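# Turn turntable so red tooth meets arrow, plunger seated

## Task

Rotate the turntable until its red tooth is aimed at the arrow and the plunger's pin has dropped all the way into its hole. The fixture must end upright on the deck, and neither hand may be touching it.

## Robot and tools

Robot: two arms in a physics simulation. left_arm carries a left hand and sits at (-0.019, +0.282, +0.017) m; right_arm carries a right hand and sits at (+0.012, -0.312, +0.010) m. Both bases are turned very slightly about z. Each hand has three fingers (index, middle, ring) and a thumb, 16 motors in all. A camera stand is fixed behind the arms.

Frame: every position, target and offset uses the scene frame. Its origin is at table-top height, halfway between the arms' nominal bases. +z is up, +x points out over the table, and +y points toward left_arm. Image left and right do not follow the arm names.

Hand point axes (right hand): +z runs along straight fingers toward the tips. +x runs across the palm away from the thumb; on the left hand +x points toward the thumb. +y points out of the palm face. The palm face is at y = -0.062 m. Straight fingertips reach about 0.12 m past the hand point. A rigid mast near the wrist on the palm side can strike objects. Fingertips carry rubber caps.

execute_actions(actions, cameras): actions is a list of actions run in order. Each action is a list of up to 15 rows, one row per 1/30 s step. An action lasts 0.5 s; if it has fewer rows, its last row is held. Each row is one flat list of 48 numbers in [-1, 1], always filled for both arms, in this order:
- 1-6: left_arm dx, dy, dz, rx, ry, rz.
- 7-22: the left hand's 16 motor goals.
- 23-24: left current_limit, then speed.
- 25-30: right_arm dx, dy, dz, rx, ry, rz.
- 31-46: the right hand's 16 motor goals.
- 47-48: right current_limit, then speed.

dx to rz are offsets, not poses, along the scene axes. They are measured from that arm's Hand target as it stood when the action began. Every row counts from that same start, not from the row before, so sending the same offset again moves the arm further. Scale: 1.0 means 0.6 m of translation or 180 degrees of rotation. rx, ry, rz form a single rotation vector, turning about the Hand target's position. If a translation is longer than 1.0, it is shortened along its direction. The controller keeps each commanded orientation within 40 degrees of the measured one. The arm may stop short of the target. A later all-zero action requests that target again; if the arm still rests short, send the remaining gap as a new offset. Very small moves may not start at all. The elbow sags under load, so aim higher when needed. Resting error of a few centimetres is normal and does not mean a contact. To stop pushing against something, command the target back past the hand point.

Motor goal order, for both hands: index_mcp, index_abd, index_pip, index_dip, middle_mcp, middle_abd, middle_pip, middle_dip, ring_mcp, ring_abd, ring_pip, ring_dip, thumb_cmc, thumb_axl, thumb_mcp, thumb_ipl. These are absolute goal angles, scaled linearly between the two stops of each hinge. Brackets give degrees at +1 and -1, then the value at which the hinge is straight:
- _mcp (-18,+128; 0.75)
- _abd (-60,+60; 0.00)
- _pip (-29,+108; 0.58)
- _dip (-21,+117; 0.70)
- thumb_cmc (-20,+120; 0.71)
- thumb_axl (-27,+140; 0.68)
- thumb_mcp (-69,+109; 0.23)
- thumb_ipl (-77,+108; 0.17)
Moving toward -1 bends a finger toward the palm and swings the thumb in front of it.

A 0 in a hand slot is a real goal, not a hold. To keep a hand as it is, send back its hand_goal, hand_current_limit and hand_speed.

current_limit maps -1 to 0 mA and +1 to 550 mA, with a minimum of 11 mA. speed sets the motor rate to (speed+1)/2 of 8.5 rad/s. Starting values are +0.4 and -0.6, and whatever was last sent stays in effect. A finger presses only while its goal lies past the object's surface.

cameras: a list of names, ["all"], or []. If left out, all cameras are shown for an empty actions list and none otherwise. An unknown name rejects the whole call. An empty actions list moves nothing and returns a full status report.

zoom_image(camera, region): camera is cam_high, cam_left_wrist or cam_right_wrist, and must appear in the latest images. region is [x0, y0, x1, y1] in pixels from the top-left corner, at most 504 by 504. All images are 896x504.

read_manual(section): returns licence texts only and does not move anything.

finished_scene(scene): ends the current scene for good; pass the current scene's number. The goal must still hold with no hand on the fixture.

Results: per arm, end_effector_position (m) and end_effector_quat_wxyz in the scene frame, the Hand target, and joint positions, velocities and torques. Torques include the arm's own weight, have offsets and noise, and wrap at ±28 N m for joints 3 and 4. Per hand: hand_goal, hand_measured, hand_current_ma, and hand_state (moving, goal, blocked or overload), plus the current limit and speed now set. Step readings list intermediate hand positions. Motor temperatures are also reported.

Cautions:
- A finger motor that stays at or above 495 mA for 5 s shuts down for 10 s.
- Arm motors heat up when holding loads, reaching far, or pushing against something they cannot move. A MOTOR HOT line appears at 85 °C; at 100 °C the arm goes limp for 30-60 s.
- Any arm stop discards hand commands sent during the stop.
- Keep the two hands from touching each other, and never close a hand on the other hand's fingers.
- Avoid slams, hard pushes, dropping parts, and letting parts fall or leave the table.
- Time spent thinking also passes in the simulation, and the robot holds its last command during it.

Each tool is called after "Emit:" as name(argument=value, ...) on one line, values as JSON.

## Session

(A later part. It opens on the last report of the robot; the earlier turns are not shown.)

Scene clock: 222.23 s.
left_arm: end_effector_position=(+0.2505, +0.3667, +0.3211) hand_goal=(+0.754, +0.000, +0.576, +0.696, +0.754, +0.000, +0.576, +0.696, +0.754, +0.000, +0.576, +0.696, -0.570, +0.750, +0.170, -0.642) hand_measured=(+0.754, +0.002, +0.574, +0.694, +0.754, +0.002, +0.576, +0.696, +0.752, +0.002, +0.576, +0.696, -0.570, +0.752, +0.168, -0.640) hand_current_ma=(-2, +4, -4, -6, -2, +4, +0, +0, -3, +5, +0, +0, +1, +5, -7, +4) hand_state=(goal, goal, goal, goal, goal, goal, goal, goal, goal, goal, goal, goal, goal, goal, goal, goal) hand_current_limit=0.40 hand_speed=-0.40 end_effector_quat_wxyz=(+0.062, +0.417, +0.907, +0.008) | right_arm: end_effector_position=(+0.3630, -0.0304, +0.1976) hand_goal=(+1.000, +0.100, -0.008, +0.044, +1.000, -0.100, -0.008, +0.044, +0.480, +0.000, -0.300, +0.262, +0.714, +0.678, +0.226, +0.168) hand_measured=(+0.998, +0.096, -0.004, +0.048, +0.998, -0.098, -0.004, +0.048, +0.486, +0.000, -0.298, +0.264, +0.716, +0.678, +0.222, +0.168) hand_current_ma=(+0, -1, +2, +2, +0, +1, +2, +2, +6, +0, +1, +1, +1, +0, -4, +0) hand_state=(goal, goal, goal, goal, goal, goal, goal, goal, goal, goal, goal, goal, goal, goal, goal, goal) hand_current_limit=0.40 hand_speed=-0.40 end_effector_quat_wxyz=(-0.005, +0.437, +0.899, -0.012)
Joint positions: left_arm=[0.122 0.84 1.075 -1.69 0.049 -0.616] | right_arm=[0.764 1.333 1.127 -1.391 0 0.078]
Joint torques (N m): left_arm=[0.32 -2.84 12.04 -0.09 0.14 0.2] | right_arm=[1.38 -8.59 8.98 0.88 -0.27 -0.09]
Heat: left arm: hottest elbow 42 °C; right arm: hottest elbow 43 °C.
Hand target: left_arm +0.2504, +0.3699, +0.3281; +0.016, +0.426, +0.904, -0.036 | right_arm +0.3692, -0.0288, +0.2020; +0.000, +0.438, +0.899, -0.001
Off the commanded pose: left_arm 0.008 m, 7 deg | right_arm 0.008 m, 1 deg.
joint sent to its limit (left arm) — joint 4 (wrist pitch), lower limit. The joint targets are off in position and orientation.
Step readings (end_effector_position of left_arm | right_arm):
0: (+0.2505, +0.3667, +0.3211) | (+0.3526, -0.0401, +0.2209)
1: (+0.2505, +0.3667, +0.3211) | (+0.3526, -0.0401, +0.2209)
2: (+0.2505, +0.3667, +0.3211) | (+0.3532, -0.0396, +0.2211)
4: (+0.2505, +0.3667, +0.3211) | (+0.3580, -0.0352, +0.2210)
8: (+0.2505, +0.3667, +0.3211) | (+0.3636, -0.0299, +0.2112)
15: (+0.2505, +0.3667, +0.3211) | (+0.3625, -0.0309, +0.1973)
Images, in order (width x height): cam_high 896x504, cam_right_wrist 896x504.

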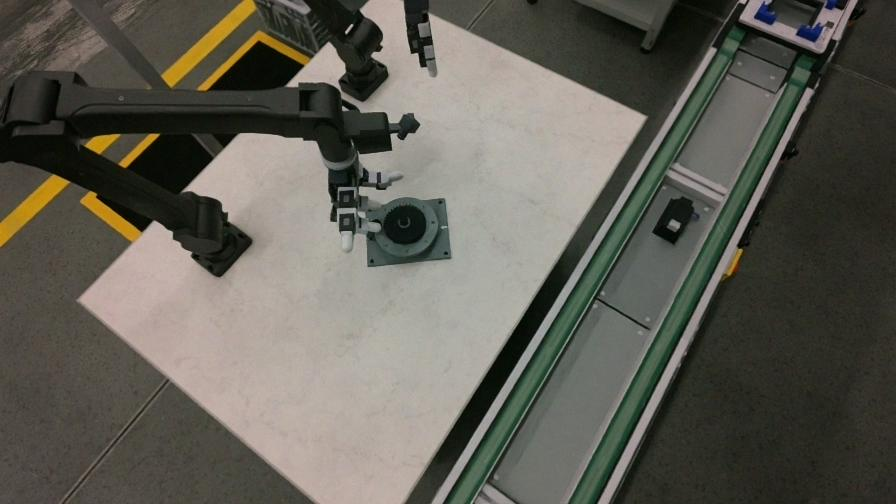

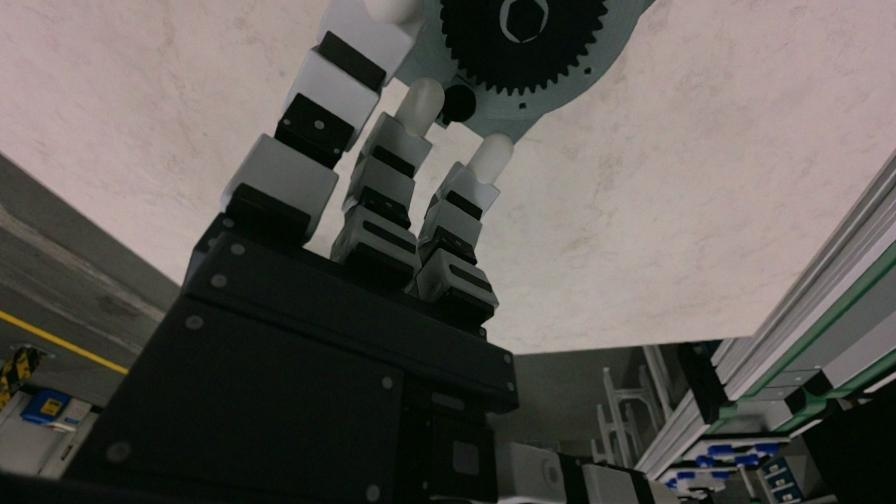

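Emit:
execute_actions(actions=[[[0,0,0,0,0,0,0.754,0,0.576,0.696,0.754,0,0.576,0.696,0.754,0,0.576,0.696,-0.57,0.75,0.17,-0.642,0.4,-0.4,0,-0.002,-0.05,0,0,0,1,0.12,-0.008,0.044,1,-0.12,-0.008,0.044,0.48,0,-0.3,0.262,0.714,0.678,0.226,0.168,0.4,-0.4]]], cameras=["cam_right_wrist","cam_high"])

Emit:
zoom_image(camera="cam_right_wrist", region=[380, 70, 530, 220])

Emit:
zoom_image(camera="cam_high", region=[345, 205, 405, 265])

Scene clock: 224.43 s.
left_arm: end_effector_position=(+0.2505, +0.3667, +0.3211) hand_goal=(+0.754, +0.000, +0.576, +0.696, +0.754, +0.000, +0.576, +0.696, +0.754, +0.000, +0.576, +0.696, -0.570, +0.750, +0.170, -0.642) hand_measured=(+0.754, +0.002, +0.574, +0.694, +0.754, +0.002, +0.576, +0.696, +0.752, +0.002, +0.576, +0.696, -0.570, +0.752, +0.168, -0.640) hand_current_ma=(-2, +4, -4, -6, -2, +4, +0, +0, -3, +5, +0, +0, +1, +5, -7, +4) hand_state=(goal, goal, goal, goal, goal, goal, goal, goal, goal, goal, goal, goal, goal, goal, goal, goal) hand_current_limit=0.40 hand_speed=-0.40 end_effector_quat_wxyz=(+0.062, +0.417, +0.907, +0.008) | right_arm: end_effector_position=(+0.3629, -0.0312, +0.1679) hand_goal=(+1.000, +0.120, -0.008, +0.044, +1.000, -0.120, -0.008, +0.044, +0.480, +0.000, -0.300, +0.262, +0.714, +0.678, +0.226, +0.168) hand_measured=(+0.998, +0.116, -0.004, +0.048, +0.998, -0.116, -0.004, +0.048, +0.486, +0.000, -0.298, +0.264, +0.716, +0.678, +0.222, +0.168) hand_current_ma=(+0, -2, +2, +2, +0, +2, +2, +2, +6, +0, +1, +1, +1, +0, -4, +0) hand_state=(goal, goal, goal, goal, goal, goal, goal, goal, goal, goal, goal, goal, goal, goal, goal, goal) hand_current_limit=0.40 hand_speed=-0.40 end_effector_quat_wxyz=(-0.004, +0.437, +0.899, -0.011)
Joint positions: left_arm=[0.122 0.84 1.075 -1.69 0.049 -0.616] | right_arm=[0.763 1.349 1.063 -1.308 0 0.076]
Joint torques (N m): left_arm=[0.32 -2.84 12.04 -0.09 0.13 0.2] | right_arm=[1.38 -8.94 8.79 0.85 -0.24 -0.1]
Heat: left arm: hottest elbow 42 °C; right arm: hottest elbow 43 °C.
Hand target: left_arm +0.2504, +0.3699, +0.3281; +0.016, +0.426, +0.904, -0.036 | right_arm +0.3692, -0.0300, +0.1720; +0.000, +0.438, +0.899, -0.001
Off the commanded pose: left_arm 0.008 m, 7 deg | right_arm 0.008 m, 1 deg.
joint sent to its limit (left arm) — joint 4 (wrist pitch), lower limit. The joint targets are off in position and orientation.
Step readings (end_effector_position of left_arm | right_arm):
0: (+0.2505, +0.3667, +0.3211) | (+0.3630, -0.0304, +0.1976)
1: (+0.2505, +0.3667, +0.3211) | (+0.3633, -0.0301, +0.1977)
2: (+0.2505, +0.3667, +0.3211) | (+0.3640, -0.0295, +0.1969)
4: (+0.2505, +0.3667, +0.3211) | (+0.3649, -0.0286, +0.1915)
8: (+0.2505, +0.3667, +0.3211) | (+0.3616, -0.0317, +0.1753)
15: (+0.2505, +0.3667, +0.3211) | (+0.3626, -0.0315, +0.1678)
Images, in order (width x height): cam_high 896x504, cam_right_wrist 896x504.

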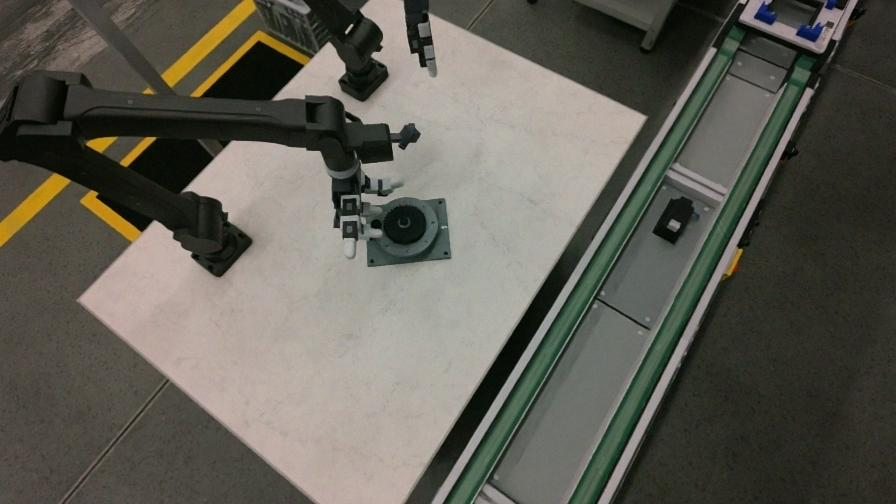

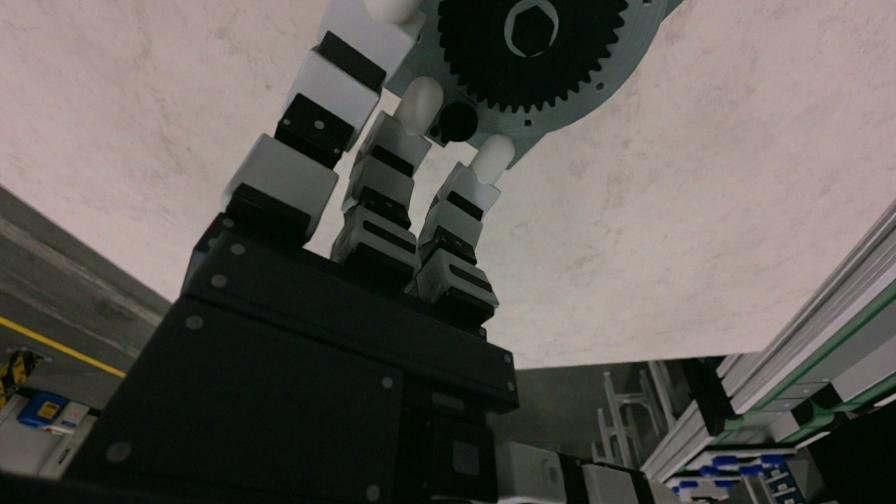

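Scaled by 3.360.

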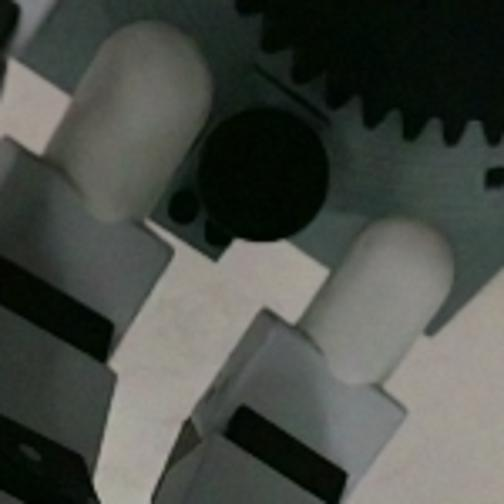

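Scaled by 8.400.

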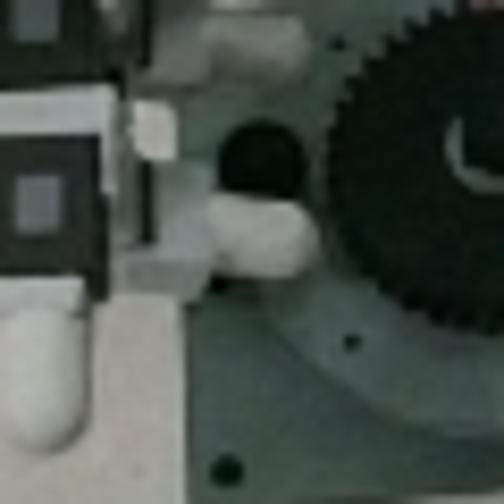

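Emit:
execute_actions(actions=[[[0,0,0,0,0,0,0.754,0,0.576,0.696,0.754,0,0.576,0.696,0.754,0,0.576,0.696,-0.57,0.75,0.17,-0.642,0.4,-0.4,0.003,-0.004,-0.017,0,0,0,1,0.12,-0.008,0.044,1,-0.12,-0.008,0.044,0.48,0,-0.3,0.262,0.714,0.678,0.226,0.168,0.4,-0.4]]], cameras=["cam_right_wrist","cam_high"])

Emit:
zoom_image(camera="cam_right_wrist", region=[380, 70, 530, 220])

Emit:
zoom_image(camera="cam_high", region=[345, 205, 405, 265])

Scene clock: 226.60 s.
left_arm: end_effector_position=(+0.2505, +0.3667, +0.3211) hand_goal=(+0.754, +0.000, +0.576, +0.696, +0.754, +0.000, +0.576, +0.696, +0.754, +0.000, +0.576, +0.696, -0.570, +0.750, +0.170, -0.642) hand_measured=(+0.754, +0.002, +0.574, +0.694, +0.754, +0.002, +0.576, +0.696, +0.752, +0.002, +0.576, +0.696, -0.570, +0.752, +0.168, -0.640) hand_current_ma=(-2, +4, -4, -6, -2, +4, +0, +0, -3, +5, +0, +0, +1, +5, -7, +4) hand_state=(goal, goal, goal, goal, goal, goal, goal, goal, goal, goal, goal, goal, goal, goal, goal, goal) hand_current_limit=0.40 hand_speed=-0.40 end_effector_quat_wxyz=(+0.062, +0.417, +0.907, +0.008) | right_arm: end_effector_position=(+0.3654, -0.0336, +0.1606) hand_goal=(+1.000, +0.120, -0.008, +0.044, +1.000, -0.120, -0.008, +0.044, +0.480, +0.000, -0.300, +0.262, +0.714, +0.678, +0.226, +0.168) hand_measured=(+0.998, +0.116, -0.004, +0.048, +0.998, -0.116, -0.004, +0.048, +0.486, +0.000, -0.298, +0.264, +0.716, +0.678, +0.222, +0.168) hand_current_ma=(+0, -2, +2, +2, +0, +2, +2, +2, +6, +0, +1, +1, +1, +0, -4, +0) hand_state=(goal, goal, goal, goal, goal, goal, goal, goal, goal, goal, goal, goal, goal, goal, goal, goal) hand_current_limit=0.40 hand_speed=-0.40 end_effector_quat_wxyz=(-0.003, +0.438, +0.899, -0.008)
Joint positions: left_arm=[0.122 0.84 1.075 -1.69 0.049 -0.616] | right_arm=[0.753 1.352 1.045 -1.28 0 0.068]
Joint torques (N m): left_arm=[0.26 -2.9 12.04 -0.09 0.13 0.2] | right_arm=[1.73 -8.76 8.39 0.92 -0.28 -0.08]
Heat: left arm: hottest elbow 42 °C; right arm: hottest elbow 42 °C.
Hand target: left_arm +0.2504, +0.3699, +0.3281; +0.016, +0.426, +0.904, -0.036 | right_arm +0.3710, -0.0324, +0.1618; +0.000, +0.438, +0.899, -0.001
Off the commanded pose: left_arm 0.008 m, 7 deg | right_arm 0.006 m, 1 deg.
joint sent to its limit (left arm) — joint 4 (wrist pitch), lower limit. The joint targets are off in position and orientation.
Step readings (end_effector_position of left_arm | right_arm):
0: (+0.2505, +0.3667, +0.3211) | (+0.3629, -0.0312, +0.1679)
1: (+0.2505, +0.3667, +0.3211) | (+0.3629, -0.0312, +0.1679)
2: (+0.2505, +0.3667, +0.3211) | (+0.3635, -0.0307, +0.1681)
4: (+0.2505, +0.3667, +0.3211) | (+0.3639, -0.0302, +0.1668)
8: (+0.2505, +0.3667, +0.3211) | (+0.3637, -0.0309, +0.1636)
15: (+0.2505, +0.3667, +0.3211) | (+0.3633, -0.0309, +0.1606)
Images, in order (width x height): cam_high 896x504, cam_right_wrist 896x504.

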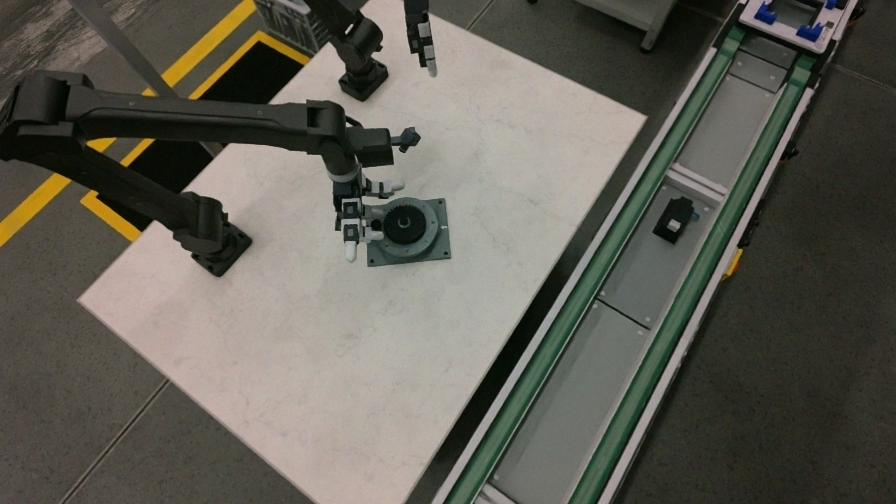

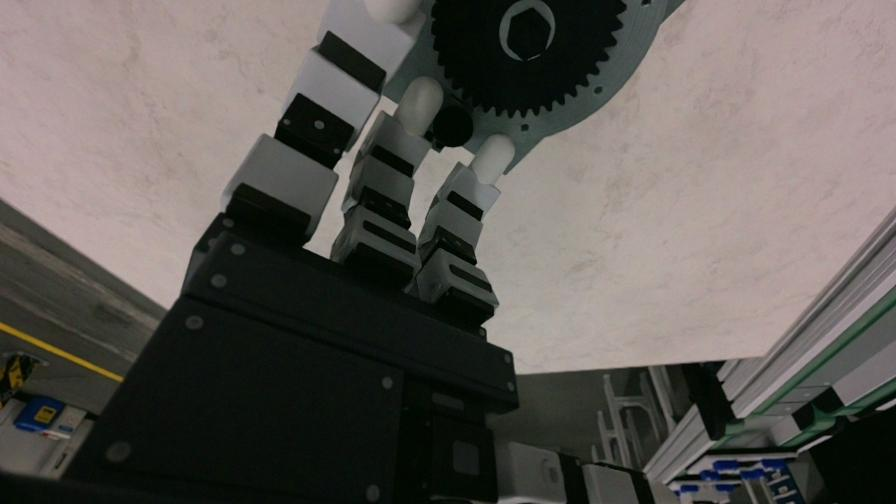

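Scaled by 3.360.

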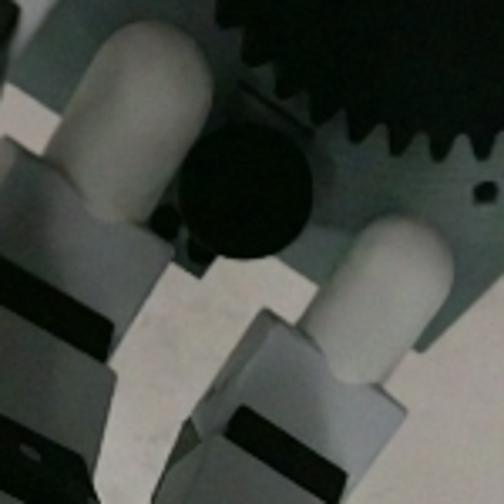

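Scaled by 8.400.

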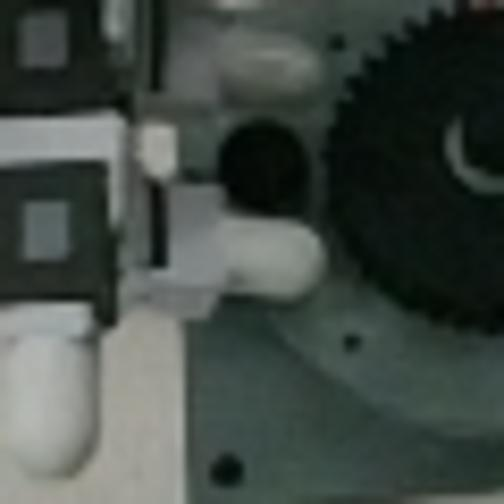

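Emit:
execute_actions(actions=[[[0,0,0,0,0,0,0.754,0,0.576,0.696,0.754,0,0.576,0.696,0.754,0,0.576,0.696,-0.57,0.75,0.17,-0.642,0.4,-0.4,-0.0015,0.001,-0.024,0,0,0,1,0.1,-0.008,0.044,1,-0.1,-0.008,0.044,0.48,0,-0.3,0.262,0.714,0.678,0.226,0.168,0.4,-0.4]]], cameras=["cam_right_wrist","cam_high"])

Emit:
zoom_image(camera="cam_right_wrist", region=[380, 70, 530, 220])

Emit:
zoom_image(camera="cam_high", region=[345, 205, 405, 265])

Scene clock: 227.90 s.
left_arm: end_effector_position=(+0.2505, +0.3667, +0.3211) hand_goal=(+0.754, +0.000, +0.576, +0.696, +0.754, +0.000, +0.576, +0.696, +0.754, +0.000, +0.576, +0.696, -0.570, +0.750, +0.170, -0.642) hand_measured=(+0.754, +0.002, +0.574, +0.694, +0.754, +0.002, +0.576, +0.696, +0.752, +0.002, +0.576, +0.696, -0.570, +0.752, +0.168, -0.640) hand_current_ma=(-2, +4, -4, -6, -2, +4, +0, +0, -3, +5, +0, +0, +1, +5, -7, +4) hand_state=(goal, goal, goal, goal, goal, goal, goal, goal, goal, goal, goal, goal, goal, goal, goal, goal) hand_current_limit=0.40 hand_speed=-0.40 end_effector_quat_wxyz=(+0.062, +0.417, +0.907, +0.008) | right_arm: end_effector_position=(+0.3649, -0.0342, +0.1450) hand_goal=(+1.000, +0.100, -0.008, +0.044, +1.000, -0.100, -0.008, +0.044, +0.480, +0.000, -0.300, +0.262, +0.714, +0.678, +0.226, +0.168) hand_measured=(+0.998, +0.102, -0.004, +0.048, +0.998, -0.102, -0.004, +0.048, +0.486, +0.000, -0.298, +0.264, +0.716, +0.678, +0.222, +0.168) hand_current_ma=(+0, +1, +2, +2, +0, -1, +2, +2, +6, +0, +1, +1, +1, +0, -4, +0) hand_state=(goal, goal, goal, goal, goal, goal, goal, goal, goal, goal, goal, goal, goal, goal, goal, goal) hand_current_limit=0.40 hand_speed=-0.40 end_effector_quat_wxyz=(-0.004, +0.438, +0.899, -0.009)
Joint positions: left_arm=[0.122 0.84 1.075 -1.69 0.049 -0.616] | right_arm=[0.753 1.366 1.015 -1.24 0 0.068]
Joint torques (N m): left_arm=[0.26 -2.84 12.04 -0.1 0.13 0.2] | right_arm=[1.61 -8.64 8.47 0.84 -0.24 -0.03]
Heat: left arm: hottest elbow 42 °C; right arm: hottest elbow 42 °C.
Hand target: left_arm +0.2504, +0.3699, +0.3281; +0.016, +0.426, +0.904, -0.036 | right_arm +0.3701, -0.0318, +0.1474; +0.000, +0.438, +0.899, -0.001
Off the commanded pose: left_arm 0.008 m, 7 deg | right_arm 0.006 m, 1 deg.
joint sent to its limit (left arm) — joint 4 (wrist pitch), lower limit. The joint targets are off in position and orientation.
Step readings (end_effector_position of left_arm | right_arm):
0: (+0.2505, +0.3667, +0.3211) | (+0.3654, -0.0336, +0.1606)
1: (+0.2505, +0.3667, +0.3211) | (+0.3654, -0.0336, +0.1606)
2: (+0.2505, +0.3667, +0.3211) | (+0.3659, -0.0333, +0.1603)
4: (+0.2505, +0.3667, +0.3211) | (+0.3663, -0.0328, +0.1580)
8: (+0.2505, +0.3667, +0.3211) | (+0.3647, -0.0343, +0.1490)
15: (+0.2505, +0.3667, +0.3211) | (+0.3649, -0.0342, +0.1450)
Images, in order (width x height): cam_high 896x504, cam_right_wrist 896x504.

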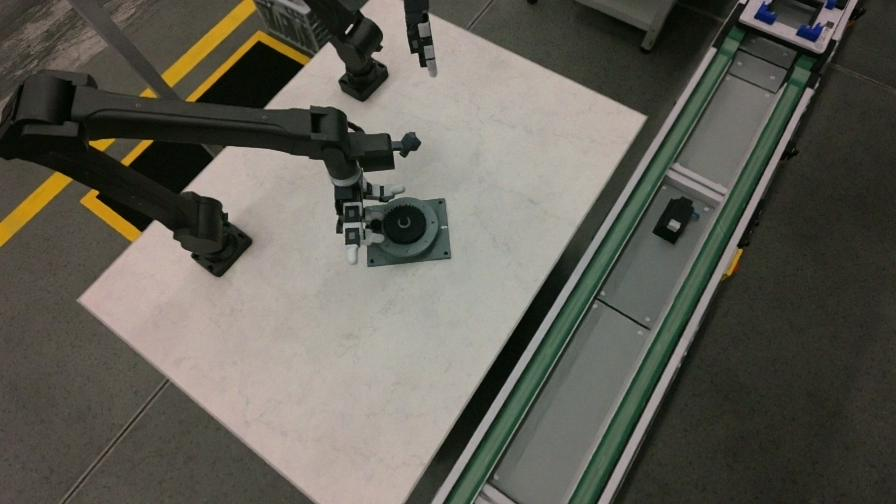

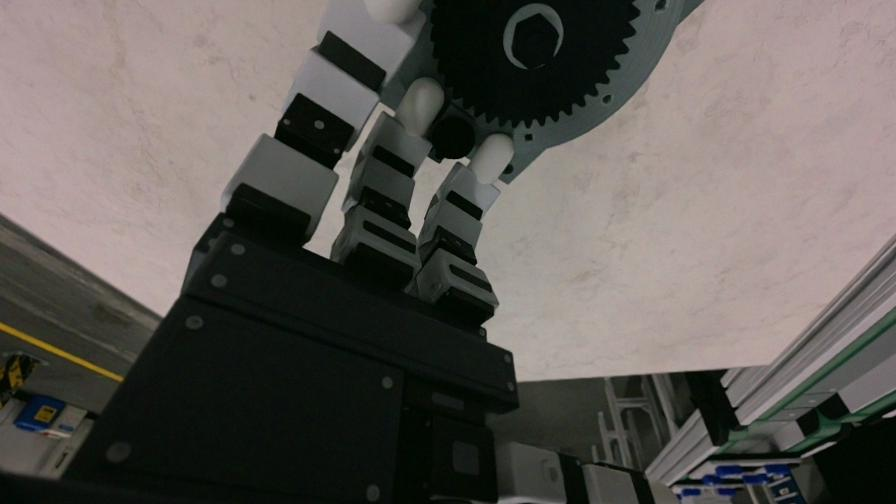

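Scaled by 3.360.

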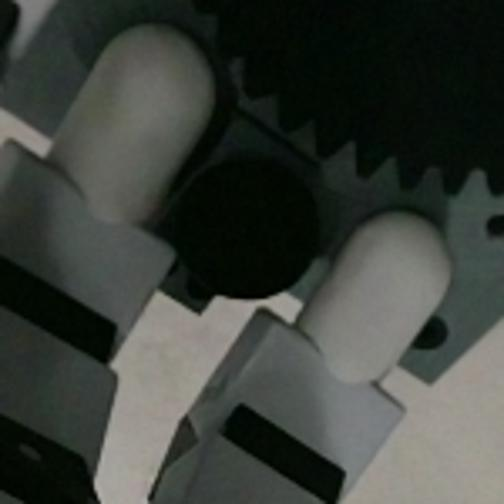

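Scaled by 8.400.

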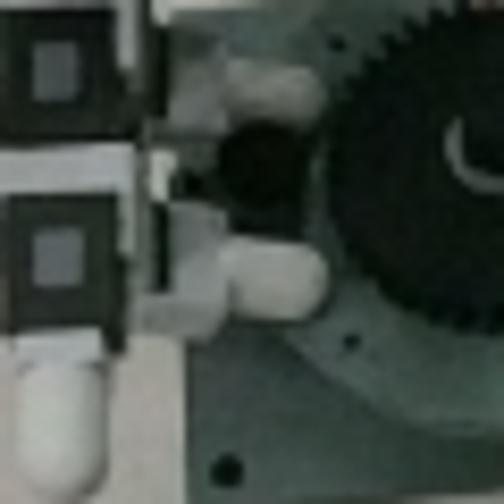

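Emit:
execute_actions(actions=[[[0,0,0,0,0,0,0.754,0,0.576,0.696,0.754,0,0.576,0.696,0.754,0,0.576,0.696,-0.57,0.75,0.17,-0.642,0.4,-0.4,-0.003,-0.001,-0.012,0,0,0,1,0.08,-0.008,0.044,1,-0.08,-0.008,0.044,0.48,0,-0.3,0.262,0.714,0.678,0.226,0.168,0.4,-0.4]],[[0,0,0,0,0,0,0.754,0,0.576,0.696,0.754,0,0.576,0.696,0.754,0,0.576,0.696,-0.57,0.75,0.17,-0.642,0.4,-0.4,0,0,0,0,0,0,1,-0.2,-0.008,0.044,1,0.2,-0.008,0.044,0.48,0,-0.3,0.262,0.714,0.678,0.226,0.168,0.4,-0.5]]], cameras=["cam_right_wrist","cam_high"])

Emit:
zoom_image(camera="cam_right_wrist", region=[380, 70, 530, 220])

Emit:
zoom_image(camera="cam_high", region=[345, 205, 405, 265])

Scene clock: 229.80 s.
left_arm: end_effector_position=(+0.2505, +0.3667, +0.3211) hand_goal=(+0.754, +0.000, +0.576, +0.696, +0.754, +0.000, +0.576, +0.696, +0.754, +0.000, +0.576, +0.696, -0.570, +0.750, +0.170, -0.642) hand_measured=(+0.754, +0.002, +0.574, +0.694, +0.754, +0.002, +0.576, +0.696, +0.752, +0.002, +0.576, +0.696, -0.570, +0.752, +0.168, -0.640) hand_current_ma=(-2, +4, -4, -6, -2, +4, +0, +0, -3, +5, +0, +0, +1, +5, -7, +4) hand_state=(goal, goal, goal, goal, goal, goal, goal, goal, goal, goal, goal, goal, goal, goal, goal, goal) hand_current_limit=0.40 hand_speed=-0.40 end_effector_quat_wxyz=(+0.062, +0.417, +0.907, +0.008) | right_arm: end_effector_position=(+0.3607, -0.0333, +0.1420) hand_goal=(+1.000, -0.200, -0.008, +0.044, +1.000, +0.200, -0.008, +0.044, +0.480, +0.000, -0.300, +0.262, +0.714, +0.678, +0.226, +0.168) hand_measured=(+1.000, -0.096, -0.026, +0.026, +1.000, +0.100, -0.022, +0.024, +0.486, +0.000, -0.298, +0.264, +0.716, +0.678, +0.222, +0.168) hand_current_ma=(+0, +237, -21, -21, +0, -225, -15, -25, +5, +0, +1, +1, +0, +0, -4, +0) hand_state=(goal, blocked, goal, goal, goal, blocked, goal, goal, goal, goal, goal, goal, goal, goal, goal, goal) hand_current_limit=0.40 hand_speed=-0.50 end_effector_quat_wxyz=(-0.006, +0.437, +0.899, -0.010)
Joint positions: left_arm=[0.122 0.84 1.075 -1.69 0.049 -0.616] | right_arm=[0.761 1.363 1.005 -1.234 -0.003 0.075]
Joint torques (N m): left_arm=[0.32 -2.84 12.04 -0.1 0.13 0.21] | right_arm=[1.61 -8.29 7.97 1.46 -0.08 -0.03]
Heat: left arm: hottest elbow 42 °C; right arm: hottest elbow 42 °C.
Hand target: left_arm +0.2504, +0.3699, +0.3281; +0.016, +0.426, +0.904, -0.036 | right_arm +0.3683, -0.0324, +0.1402; +0.000, +0.438, +0.899, -0.001
Off the commanded pose: left_arm 0.008 m, 7 deg | right_arm 0.008 m, 1 deg.
joint sent to its limit (left arm) — joint 4 (wrist pitch), lower limit. The joint targets are off in position and orientation.
Step readings (end_effector_position of left_arm | right_arm):
0: (+0.2505, +0.3667, +0.3211) | (+0.3649, -0.0342, +0.1450)
1: (+0.2505, +0.3667, +0.3211) | (+0.3649, -0.0342, +0.1450)
2: (+0.2505, +0.3667, +0.3211) | (+0.3650, -0.0337, +0.1451)
4: (+0.2505, +0.3667, +0.3211) | (+0.3645, -0.0339, +0.1440)
8: (+0.2505, +0.3667, +0.3211) | (+0.3639, -0.0335, +0.1434)
15: (+0.2505, +0.3667, +0.3211) | (+0.3635, -0.0339, +0.1428)
16: (+0.2505, +0.3667, +0.3211) | (+0.3635, -0.0339, +0.1428)
17: (+0.2505, +0.3667, +0.3211) | (+0.3636, -0.0335, +0.1428)
19: (+0.2505, +0.3667, +0.3211) | (+0.3620, -0.0321, +0.1427)
23: (+0.2505, +0.3667, +0.3211) | (+0.3605, -0.0331, +0.1420)
30: (+0.2505, +0.3667, +0.3211) | (+0.3607, -0.0333, +0.1420)
Images, in order (width x height): cam_high 896x504, cam_right_wrist 896x504.

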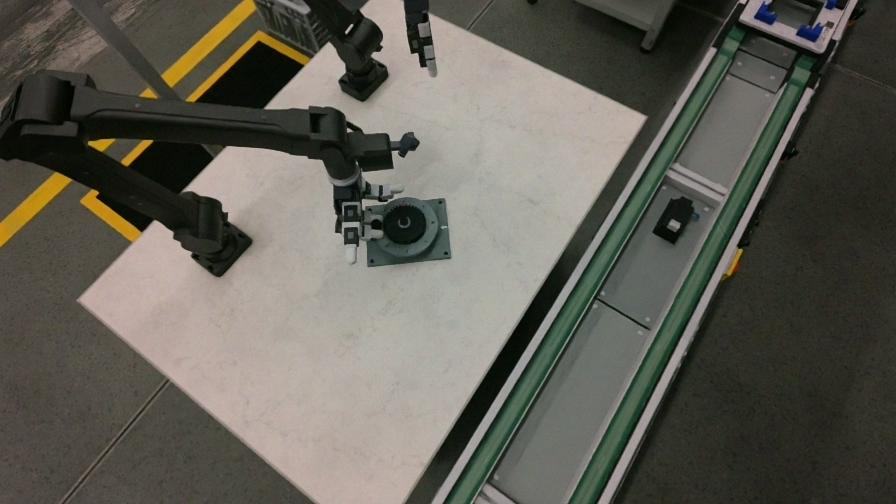

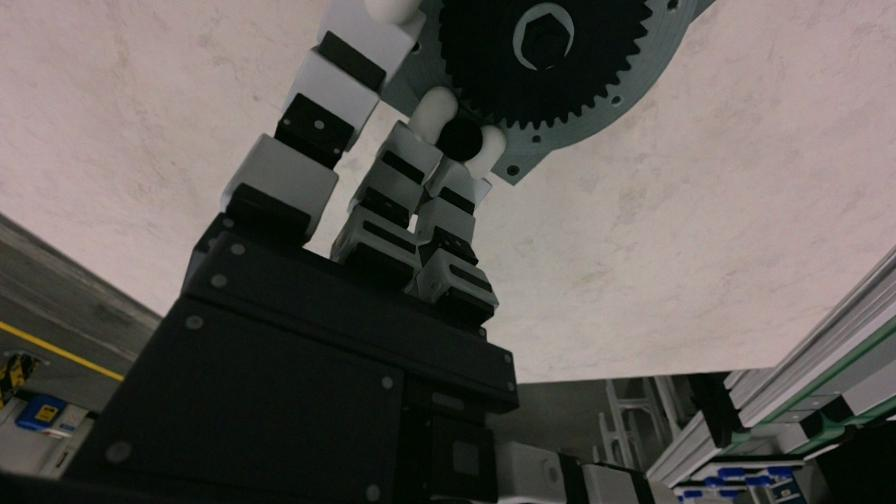

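Scaled by 3.360.

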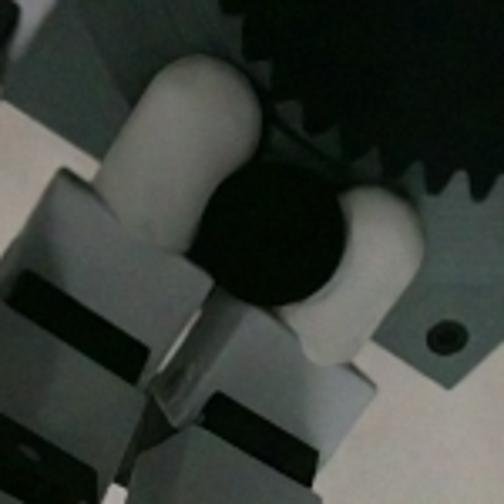

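Scaled by 8.400.

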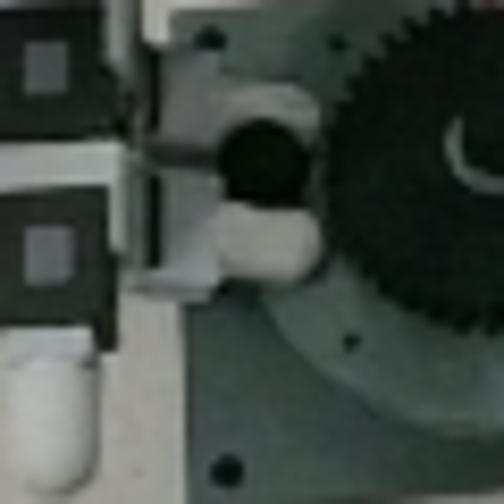

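Emit:
execute_actions(actions=[[[0,0,0,0,0,0,0.754,0,0.576,0.696,0.754,0,0.576,0.696,0.754,0,0.576,0.696,-0.57,0.75,0.17,-0.642,0.4,-0.4,0,0,0.05,0,0,0,1,-0.22,-0.04,0.01,1,0.22,-0.04,0.01,0.48,0,-0.3,0.262,0.714,0.678,0.226,0.168,0.75,-0.5]]], cameras=["cam_right_wrist"])

Emit:
zoom_image(camera="cam_right_wrist", region=[380, 70, 530, 220])

Scene clock: 231.10 s.
left_arm: end_effector_position=(+0.2505, +0.3667, +0.3211) hand_goal=(+0.754, +0.000, +0.576, +0.696, +0.754, +0.000, +0.576, +0.696, +0.754, +0.000, +0.576, +0.696, -0.570, +0.750, +0.170, -0.642) hand_measured=(+0.754, +0.002, +0.574, +0.694, +0.754, +0.002, +0.576, +0.696, +0.752, +0.002, +0.576, +0.696, -0.570, +0.752, +0.168, -0.640) hand_current_ma=(-2, +4, -4, -6, -2, +4, +0, +0, -3, +5, +0, +0, +1, +5, -7, +4) hand_state=(goal, goal, goal, goal, goal, goal, goal, goal, goal, goal, goal, goal, goal, goal, goal, goal) hand_current_limit=0.40 hand_speed=-0.40 end_effector_quat_wxyz=(+0.062, +0.417, +0.907, +0.008) | right_arm: end_effector_position=(+0.3560, -0.0364, +0.1396) hand_goal=(+1.000, -0.220, -0.040, +0.010, +1.000, +0.220, -0.040, +0.010, +0.480, +0.000, -0.300, +0.262, +0.714, +0.678, +0.226, +0.168) hand_measured=(+0.990, -0.132, -0.040, +0.012, +0.990, +0.138, -0.040, +0.012, +0.486, +0.000, -0.298, +0.264, +0.716, +0.678, +0.222, +0.168) hand_current_ma=(-9, +182, +0, +0, -8, -166, +0, +0, +5, +0, +1, +1, +0, +0, -4, +0) hand_state=(goal, blocked, goal, goal, goal, blocked, goal, goal, goal, goal, goal, goal, goal, goal, goal, goal) hand_current_limit=0.75 hand_speed=-0.50 end_effector_quat_wxyz=(-0.011, +0.434, +0.901, -0.021)
Joint positions: left_arm=[0.122 0.84 1.075 -1.69 0.049 -0.616] | right_arm=[0.761 1.365 1.005 -1.257 -0.005 0.067]
Joint torques (N m): left_arm=[0.26 -2.9 12.03 -0.08 0.14 0.21] | right_arm=[1.73 -10.29 12.37 -0.83 -0.05 -0.04]
Heat: left arm: hottest elbow 42 °C; right arm: hottest elbow 42 °C.
Hand target: left_arm +0.2504, +0.3699, +0.3281; +0.016, +0.426, +0.904, -0.036 | right_arm +0.3683, -0.0324, +0.1702; +0.000, +0.438, +0.899, -0.001
Off the commanded pose: left_arm 0.008 m, 7 deg | right_arm 0.033 m, 3 deg.
joint sent to its limit (left arm) — joint 4 (wrist pitch), lower limit. The joint targets are off in position and orientation.
Step readings (end_effector_position of left_arm | right_arm):
0: (+0.2505, +0.3667, +0.3211) | (+0.3607, -0.0333, +0.1420)
1: (+0.2505, +0.3667, +0.3211) | (+0.3607, -0.0333, +0.1420)
2: (+0.2505, +0.3667, +0.3211) | (+0.3601, -0.0335, +0.1413)
4: (+0.2505, +0.3667, +0.3211) | (+0.3593, -0.0335, +0.1404)
8: (+0.2505, +0.3667, +0.3211) | (+0.3570, -0.0356, +0.1395)
15: (+0.2505, +0.3667, +0.3211) | (+0.3563, -0.0361, +0.1397)
Images, in order (width x height): cam_right_wrist 896x504.

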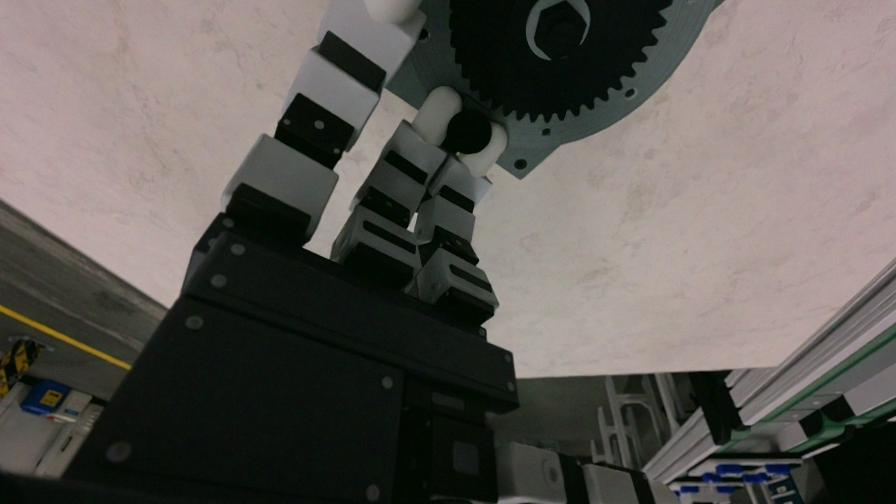

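Scaled by 3.360.

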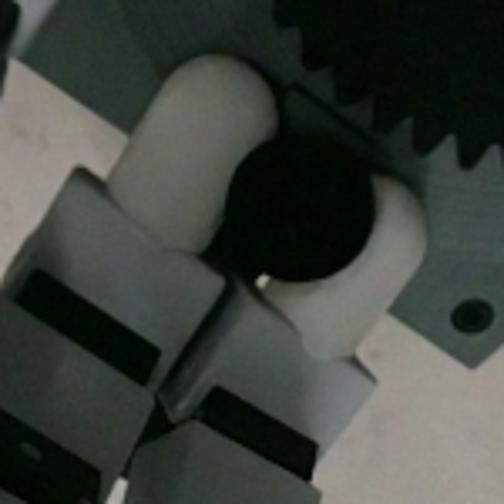

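Emit:
execute_actions(actions=[[[0,0,0,0,0,0,0.754,0,0.576,0.696,0.754,0,0.576,0.696,0.754,0,0.576,0.696,-0.57,0.75,0.17,-0.642,0.4,-0.4,0.013,0.010,0.05,0.0102,-0.0131,0,1,-0.24,-0.06,-0.01,1,0.24,-0.06,-0.01,0.48,0,-0.3,0.262,0.714,0.678,0.226,0.168,0.75,-0.5]]], cameras=["cam_right_wrist"])

Emit:
zoom_image(camera="cam_right_wrist", region=[380, 70, 530, 220])

Scene clock: 232.67 s.
left_arm: end_effector_position=(+0.2505, +0.3667, +0.3211) hand_goal=(+0.754, +0.000, +0.576, +0.696, +0.754, +0.000, +0.576, +0.696, +0.754, +0.000, +0.576, +0.696, -0.570, +0.750, +0.170, -0.642) hand_measured=(+0.754, +0.002, +0.574, +0.694, +0.754, +0.002, +0.576, +0.696, +0.752, +0.002, +0.576, +0.696, -0.570, +0.752, +0.168, -0.640) hand_current_ma=(-2, +4, -4, -6, -2, +4, +0, +0, -3, +5, +0, +0, +1, +5, -7, +4) hand_state=(goal, goal, goal, goal, goal, goal, goal, goal, goal, goal, goal, goal, goal, goal, goal, goal) hand_current_limit=0.40 hand_speed=-0.40 end_effector_quat_wxyz=(+0.062, +0.417, +0.907, +0.008) | right_arm: end_effector_position=(+0.3477, -0.0436, +0.1541) hand_goal=(+1.000, -0.240, -0.060, -0.010, +1.000, +0.240, -0.060, -0.010, +0.480, +0.000, -0.300, +0.262, +0.714, +0.678, +0.226, +0.168) hand_measured=(+1.000, -0.136, -0.046, +0.000, +1.000, +0.142, -0.046, +0.006, +0.486, +0.000, -0.298, +0.264, +0.716, +0.678, +0.222, +0.168) hand_current_ma=(+0, +238, +13, +9, +0, -219, +14, +17, +5, +0, +1, +1, +0, +0, -4, +0) hand_state=(goal, blocked, goal, goal, goal, blocked, goal, goal, goal, goal, goal, goal, goal, goal, goal, goal) hand_current_limit=0.75 hand_speed=-0.50 end_effector_quat_wxyz=(-0.014, +0.434, +0.901, -0.026)
Joint positions: left_arm=[0.122 0.84 1.075 -1.69 0.049 -0.616] | right_arm=[0.761 1.329 1.014 -1.314 -0.006 0.067]
Joint torques (N m): left_arm=[0.26 -2.84 12.03 -0.09 0.13 0.21] | right_arm=[1.85 -10.17 14.9 0.43 0.14 -0.06]
Heat: left arm: hottest elbow 42 °C; right arm: hottest elbow 42 °C.
Hand target: left_arm +0.2504, +0.3699, +0.3281; +0.016, +0.426, +0.904, -0.036 | right_arm +0.3761, -0.0264, +0.2002; +0.011, +0.438, +0.898, +0.023
Off the commanded pose: left_arm 0.008 m, 7 deg | right_arm 0.057 m, 6 deg.
joint sent to its limit (left arm) — joint 4 (wrist pitch), lower limit. The joint targets are off in position and orientation.
Step readings (end_effector_position of left_arm | right_arm):
0: (+0.2505, +0.3667, +0.3211) | (+0.3560, -0.0364, +0.1396)
1: (+0.2505, +0.3667, +0.3211) | (+0.3560, -0.0364, +0.1396)
2: (+0.2505, +0.3667, +0.3211) | (+0.3550, -0.0373, +0.1387)
4: (+0.2505, +0.3667, +0.3211) | (+0.3530, -0.0391, +0.1399)
8: (+0.2505, +0.3667, +0.3211) | (+0.3485, -0.0432, +0.1457)
15: (+0.2505, +0.3667, +0.3211) | (+0.3474, -0.0439, +0.1530)
Images, in order (width x height): cam_right_wrist 896x504.

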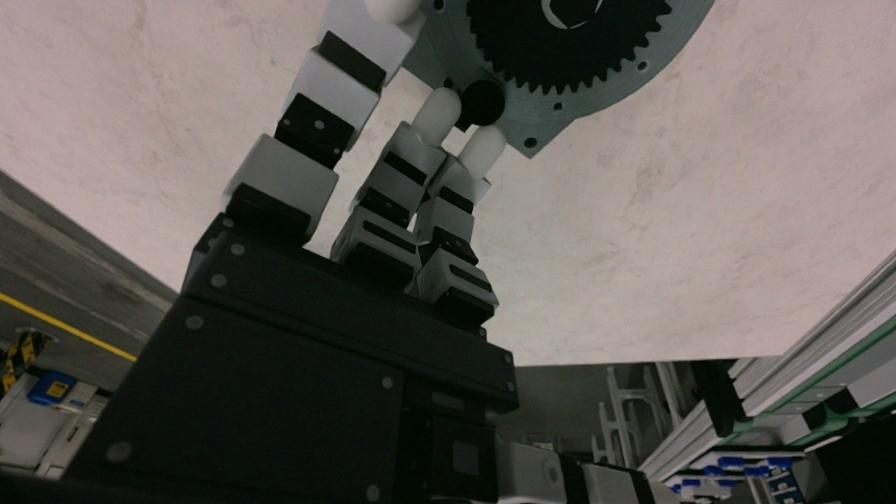

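Scaled by 3.360.

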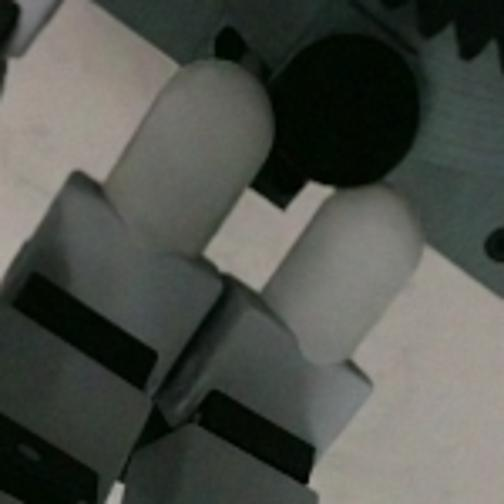

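Emit:
execute_actions(actions=[[[0,0,0,0,0,0,0.754,0,0.576,0.696,0.754,0,0.576,0.696,0.754,0,0.576,0.696,-0.57,0.75,0.17,-0.642,0.4,-0.4,-0.0068,-0.0027,-0.025,-0.0102,0.0131,0,1,0.08,-0.008,0.044,1,-0.08,-0.008,0.044,0.48,0,-0.3,0.262,0.714,0.678,0.226,0.168,0.5,-0.3]],[[0,0,0,0,0,0,0.754,0,0.576,0.696,0.754,0,0.576,0.696,0.754,0,0.576,0.696,-0.57,0.75,0.17,-0.642,0.4,-0.4,-0.01,-0.01,-0.035,0,0,0,1,0.08,-0.008,0.044,1,-0.08,-0.008,0.044,0.48,0,-0.3,0.262,0.714,0.678,0.226,0.168,0.4,-0.4]]], cameras=["cam_right_wrist","cam_high"])

Emit:
zoom_image(camera="cam_right_wrist", region=[380, 70, 530, 220])

Emit:
zoom_image(camera="cam_high", region=[345, 205, 405, 265])

Scene clock: 235.33 s.
left_arm: end_effector_position=(+0.2505, +0.3667, +0.3211) hand_goal=(+0.754, +0.000, +0.576, +0.696, +0.754, +0.000, +0.576, +0.696, +0.754, +0.000, +0.576, +0.696, -0.570, +0.750, +0.170, -0.642) hand_measured=(+0.754, +0.002, +0.574, +0.694, +0.754, +0.002, +0.576, +0.696, +0.752, +0.002, +0.576, +0.696, -0.570, +0.752, +0.168, -0.640) hand_current_ma=(-2, +4, -4, -6, -2, +4, +0, +0, -3, +5, +0, +0, +1, +5, -7, +4) hand_state=(goal, goal, goal, goal, goal, goal, goal, goal, goal, goal, goal, goal, goal, goal, goal, goal) hand_current_limit=0.40 hand_speed=-0.40 end_effector_quat_wxyz=(+0.062, +0.417, +0.907, +0.008) | right_arm: end_effector_position=(+0.3624, -0.0351, +0.1631) hand_goal=(+1.000, +0.080, -0.008, +0.044, +1.000, -0.080, -0.008, +0.044, +0.480, +0.000, -0.300, +0.262, +0.714, +0.678, +0.226, +0.168) hand_measured=(+1.000, +0.076, -0.010, +0.042, +1.000, -0.076, -0.010, +0.042, +0.486, +0.000, -0.298, +0.264, +0.716, +0.678, +0.222, +0.168) hand_current_ma=(+0, -1, -1, -1, +0, +1, -1, -1, +5, +0, +1, +1, +0, +0, -4, +0) hand_state=(goal, goal, goal, goal, goal, goal, goal, goal, goal, goal, goal, goal, goal, goal, goal, goal) hand_current_limit=0.40 hand_speed=-0.40 end_effector_quat_wxyz=(-0.005, +0.437, +0.899, -0.007)
Joint positions: left_arm=[0.122 0.84 1.075 -1.69 0.049 -0.616] | right_arm=[0.753 1.342 1.042 -1.288 -0.005 0.067]
Joint torques (N m): left_arm=[0.26 -2.9 12.04 -0.09 0.14 0.21] | right_arm=[2.26 -8.94 8.14 0.94 -0.05 -0.03]
Heat: left arm: hottest elbow 42 °C; right arm: hottest elbow 42 °C.
Hand target: left_arm +0.2504, +0.3699, +0.3281; +0.016, +0.426, +0.904, -0.036 | right_arm +0.3660, -0.0340, +0.1642; +0.000, +0.438, +0.899, -0.001
Off the commanded pose: left_arm 0.008 m, 7 deg | right_arm 0.004 m, 1 deg.
joint sent to its limit (left arm) — joint 4 (wrist pitch), lower limit. The joint targets are off in position and orientation.
Step readings (end_effector_position of left_arm | right_arm):
0: (+0.2505, +0.3667, +0.3211) | (+0.3477, -0.0436, +0.1541)
1: (+0.2505, +0.3667, +0.3211) | (+0.3477, -0.0436, +0.1541)
2: (+0.2505, +0.3667, +0.3211) | (+0.3481, -0.0432, +0.1548)
4: (+0.2505, +0.3667, +0.3211) | (+0.3501, -0.0418, +0.1580)
8: (+0.2505, +0.3667, +0.3211) | (+0.3548, -0.0384, +0.1640)
15: (+0.2505, +0.3667, +0.3211) | (+0.3560, -0.0400, +0.1607)
16: (+0.2505, +0.3667, +0.3211) | (+0.3560, -0.0400, +0.1607)
17: (+0.2505, +0.3667, +0.3211) | (+0.3560, -0.0400, +0.1607)
19: (+0.2505, +0.3667, +0.3211) | (+0.3572, -0.0391, +0.1611)
23: (+0.2505, +0.3667, +0.3211) | (+0.3606, -0.0358, +0.1625)
30: (+0.2505, +0.3667, +0.3211) | (+0.3624, -0.0351, +0.1631)
Images, in order (width x height): cam_high 896x504, cam_right_wrist 896x504.

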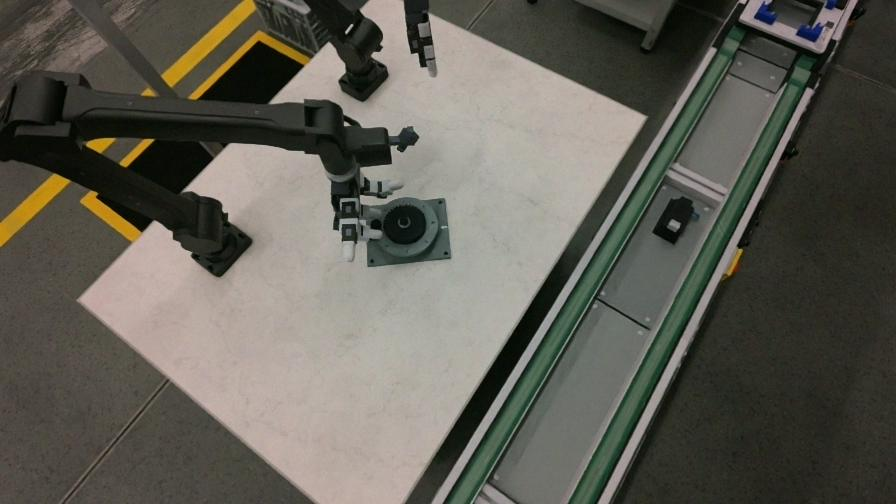

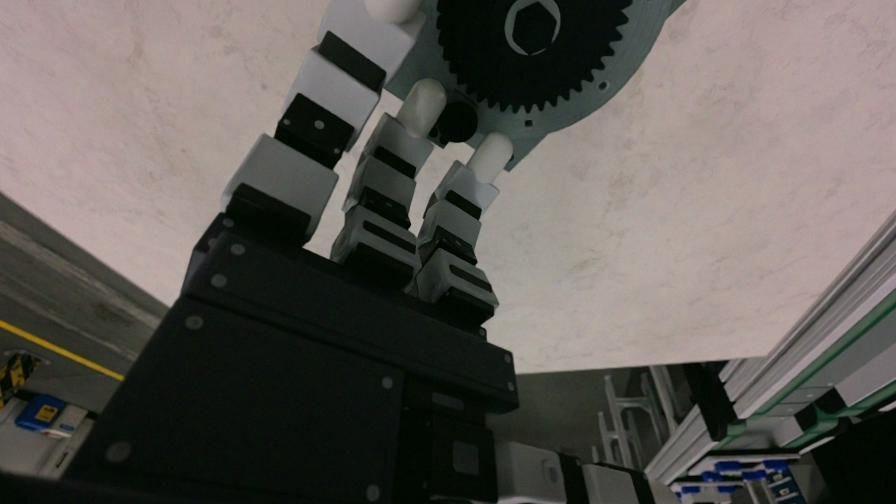

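Scaled by 3.360.

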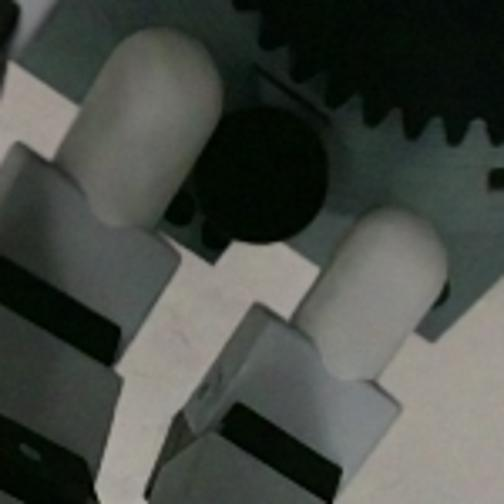

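Scaled by 8.400.

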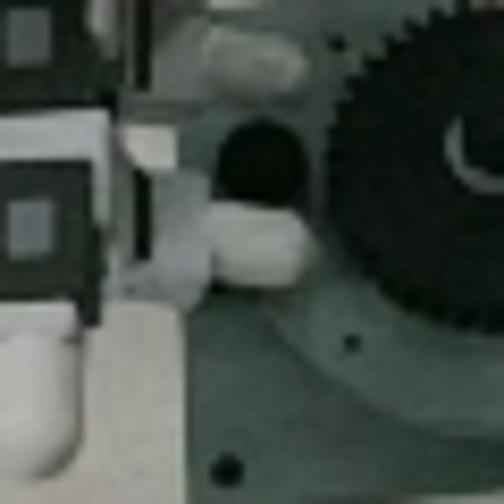

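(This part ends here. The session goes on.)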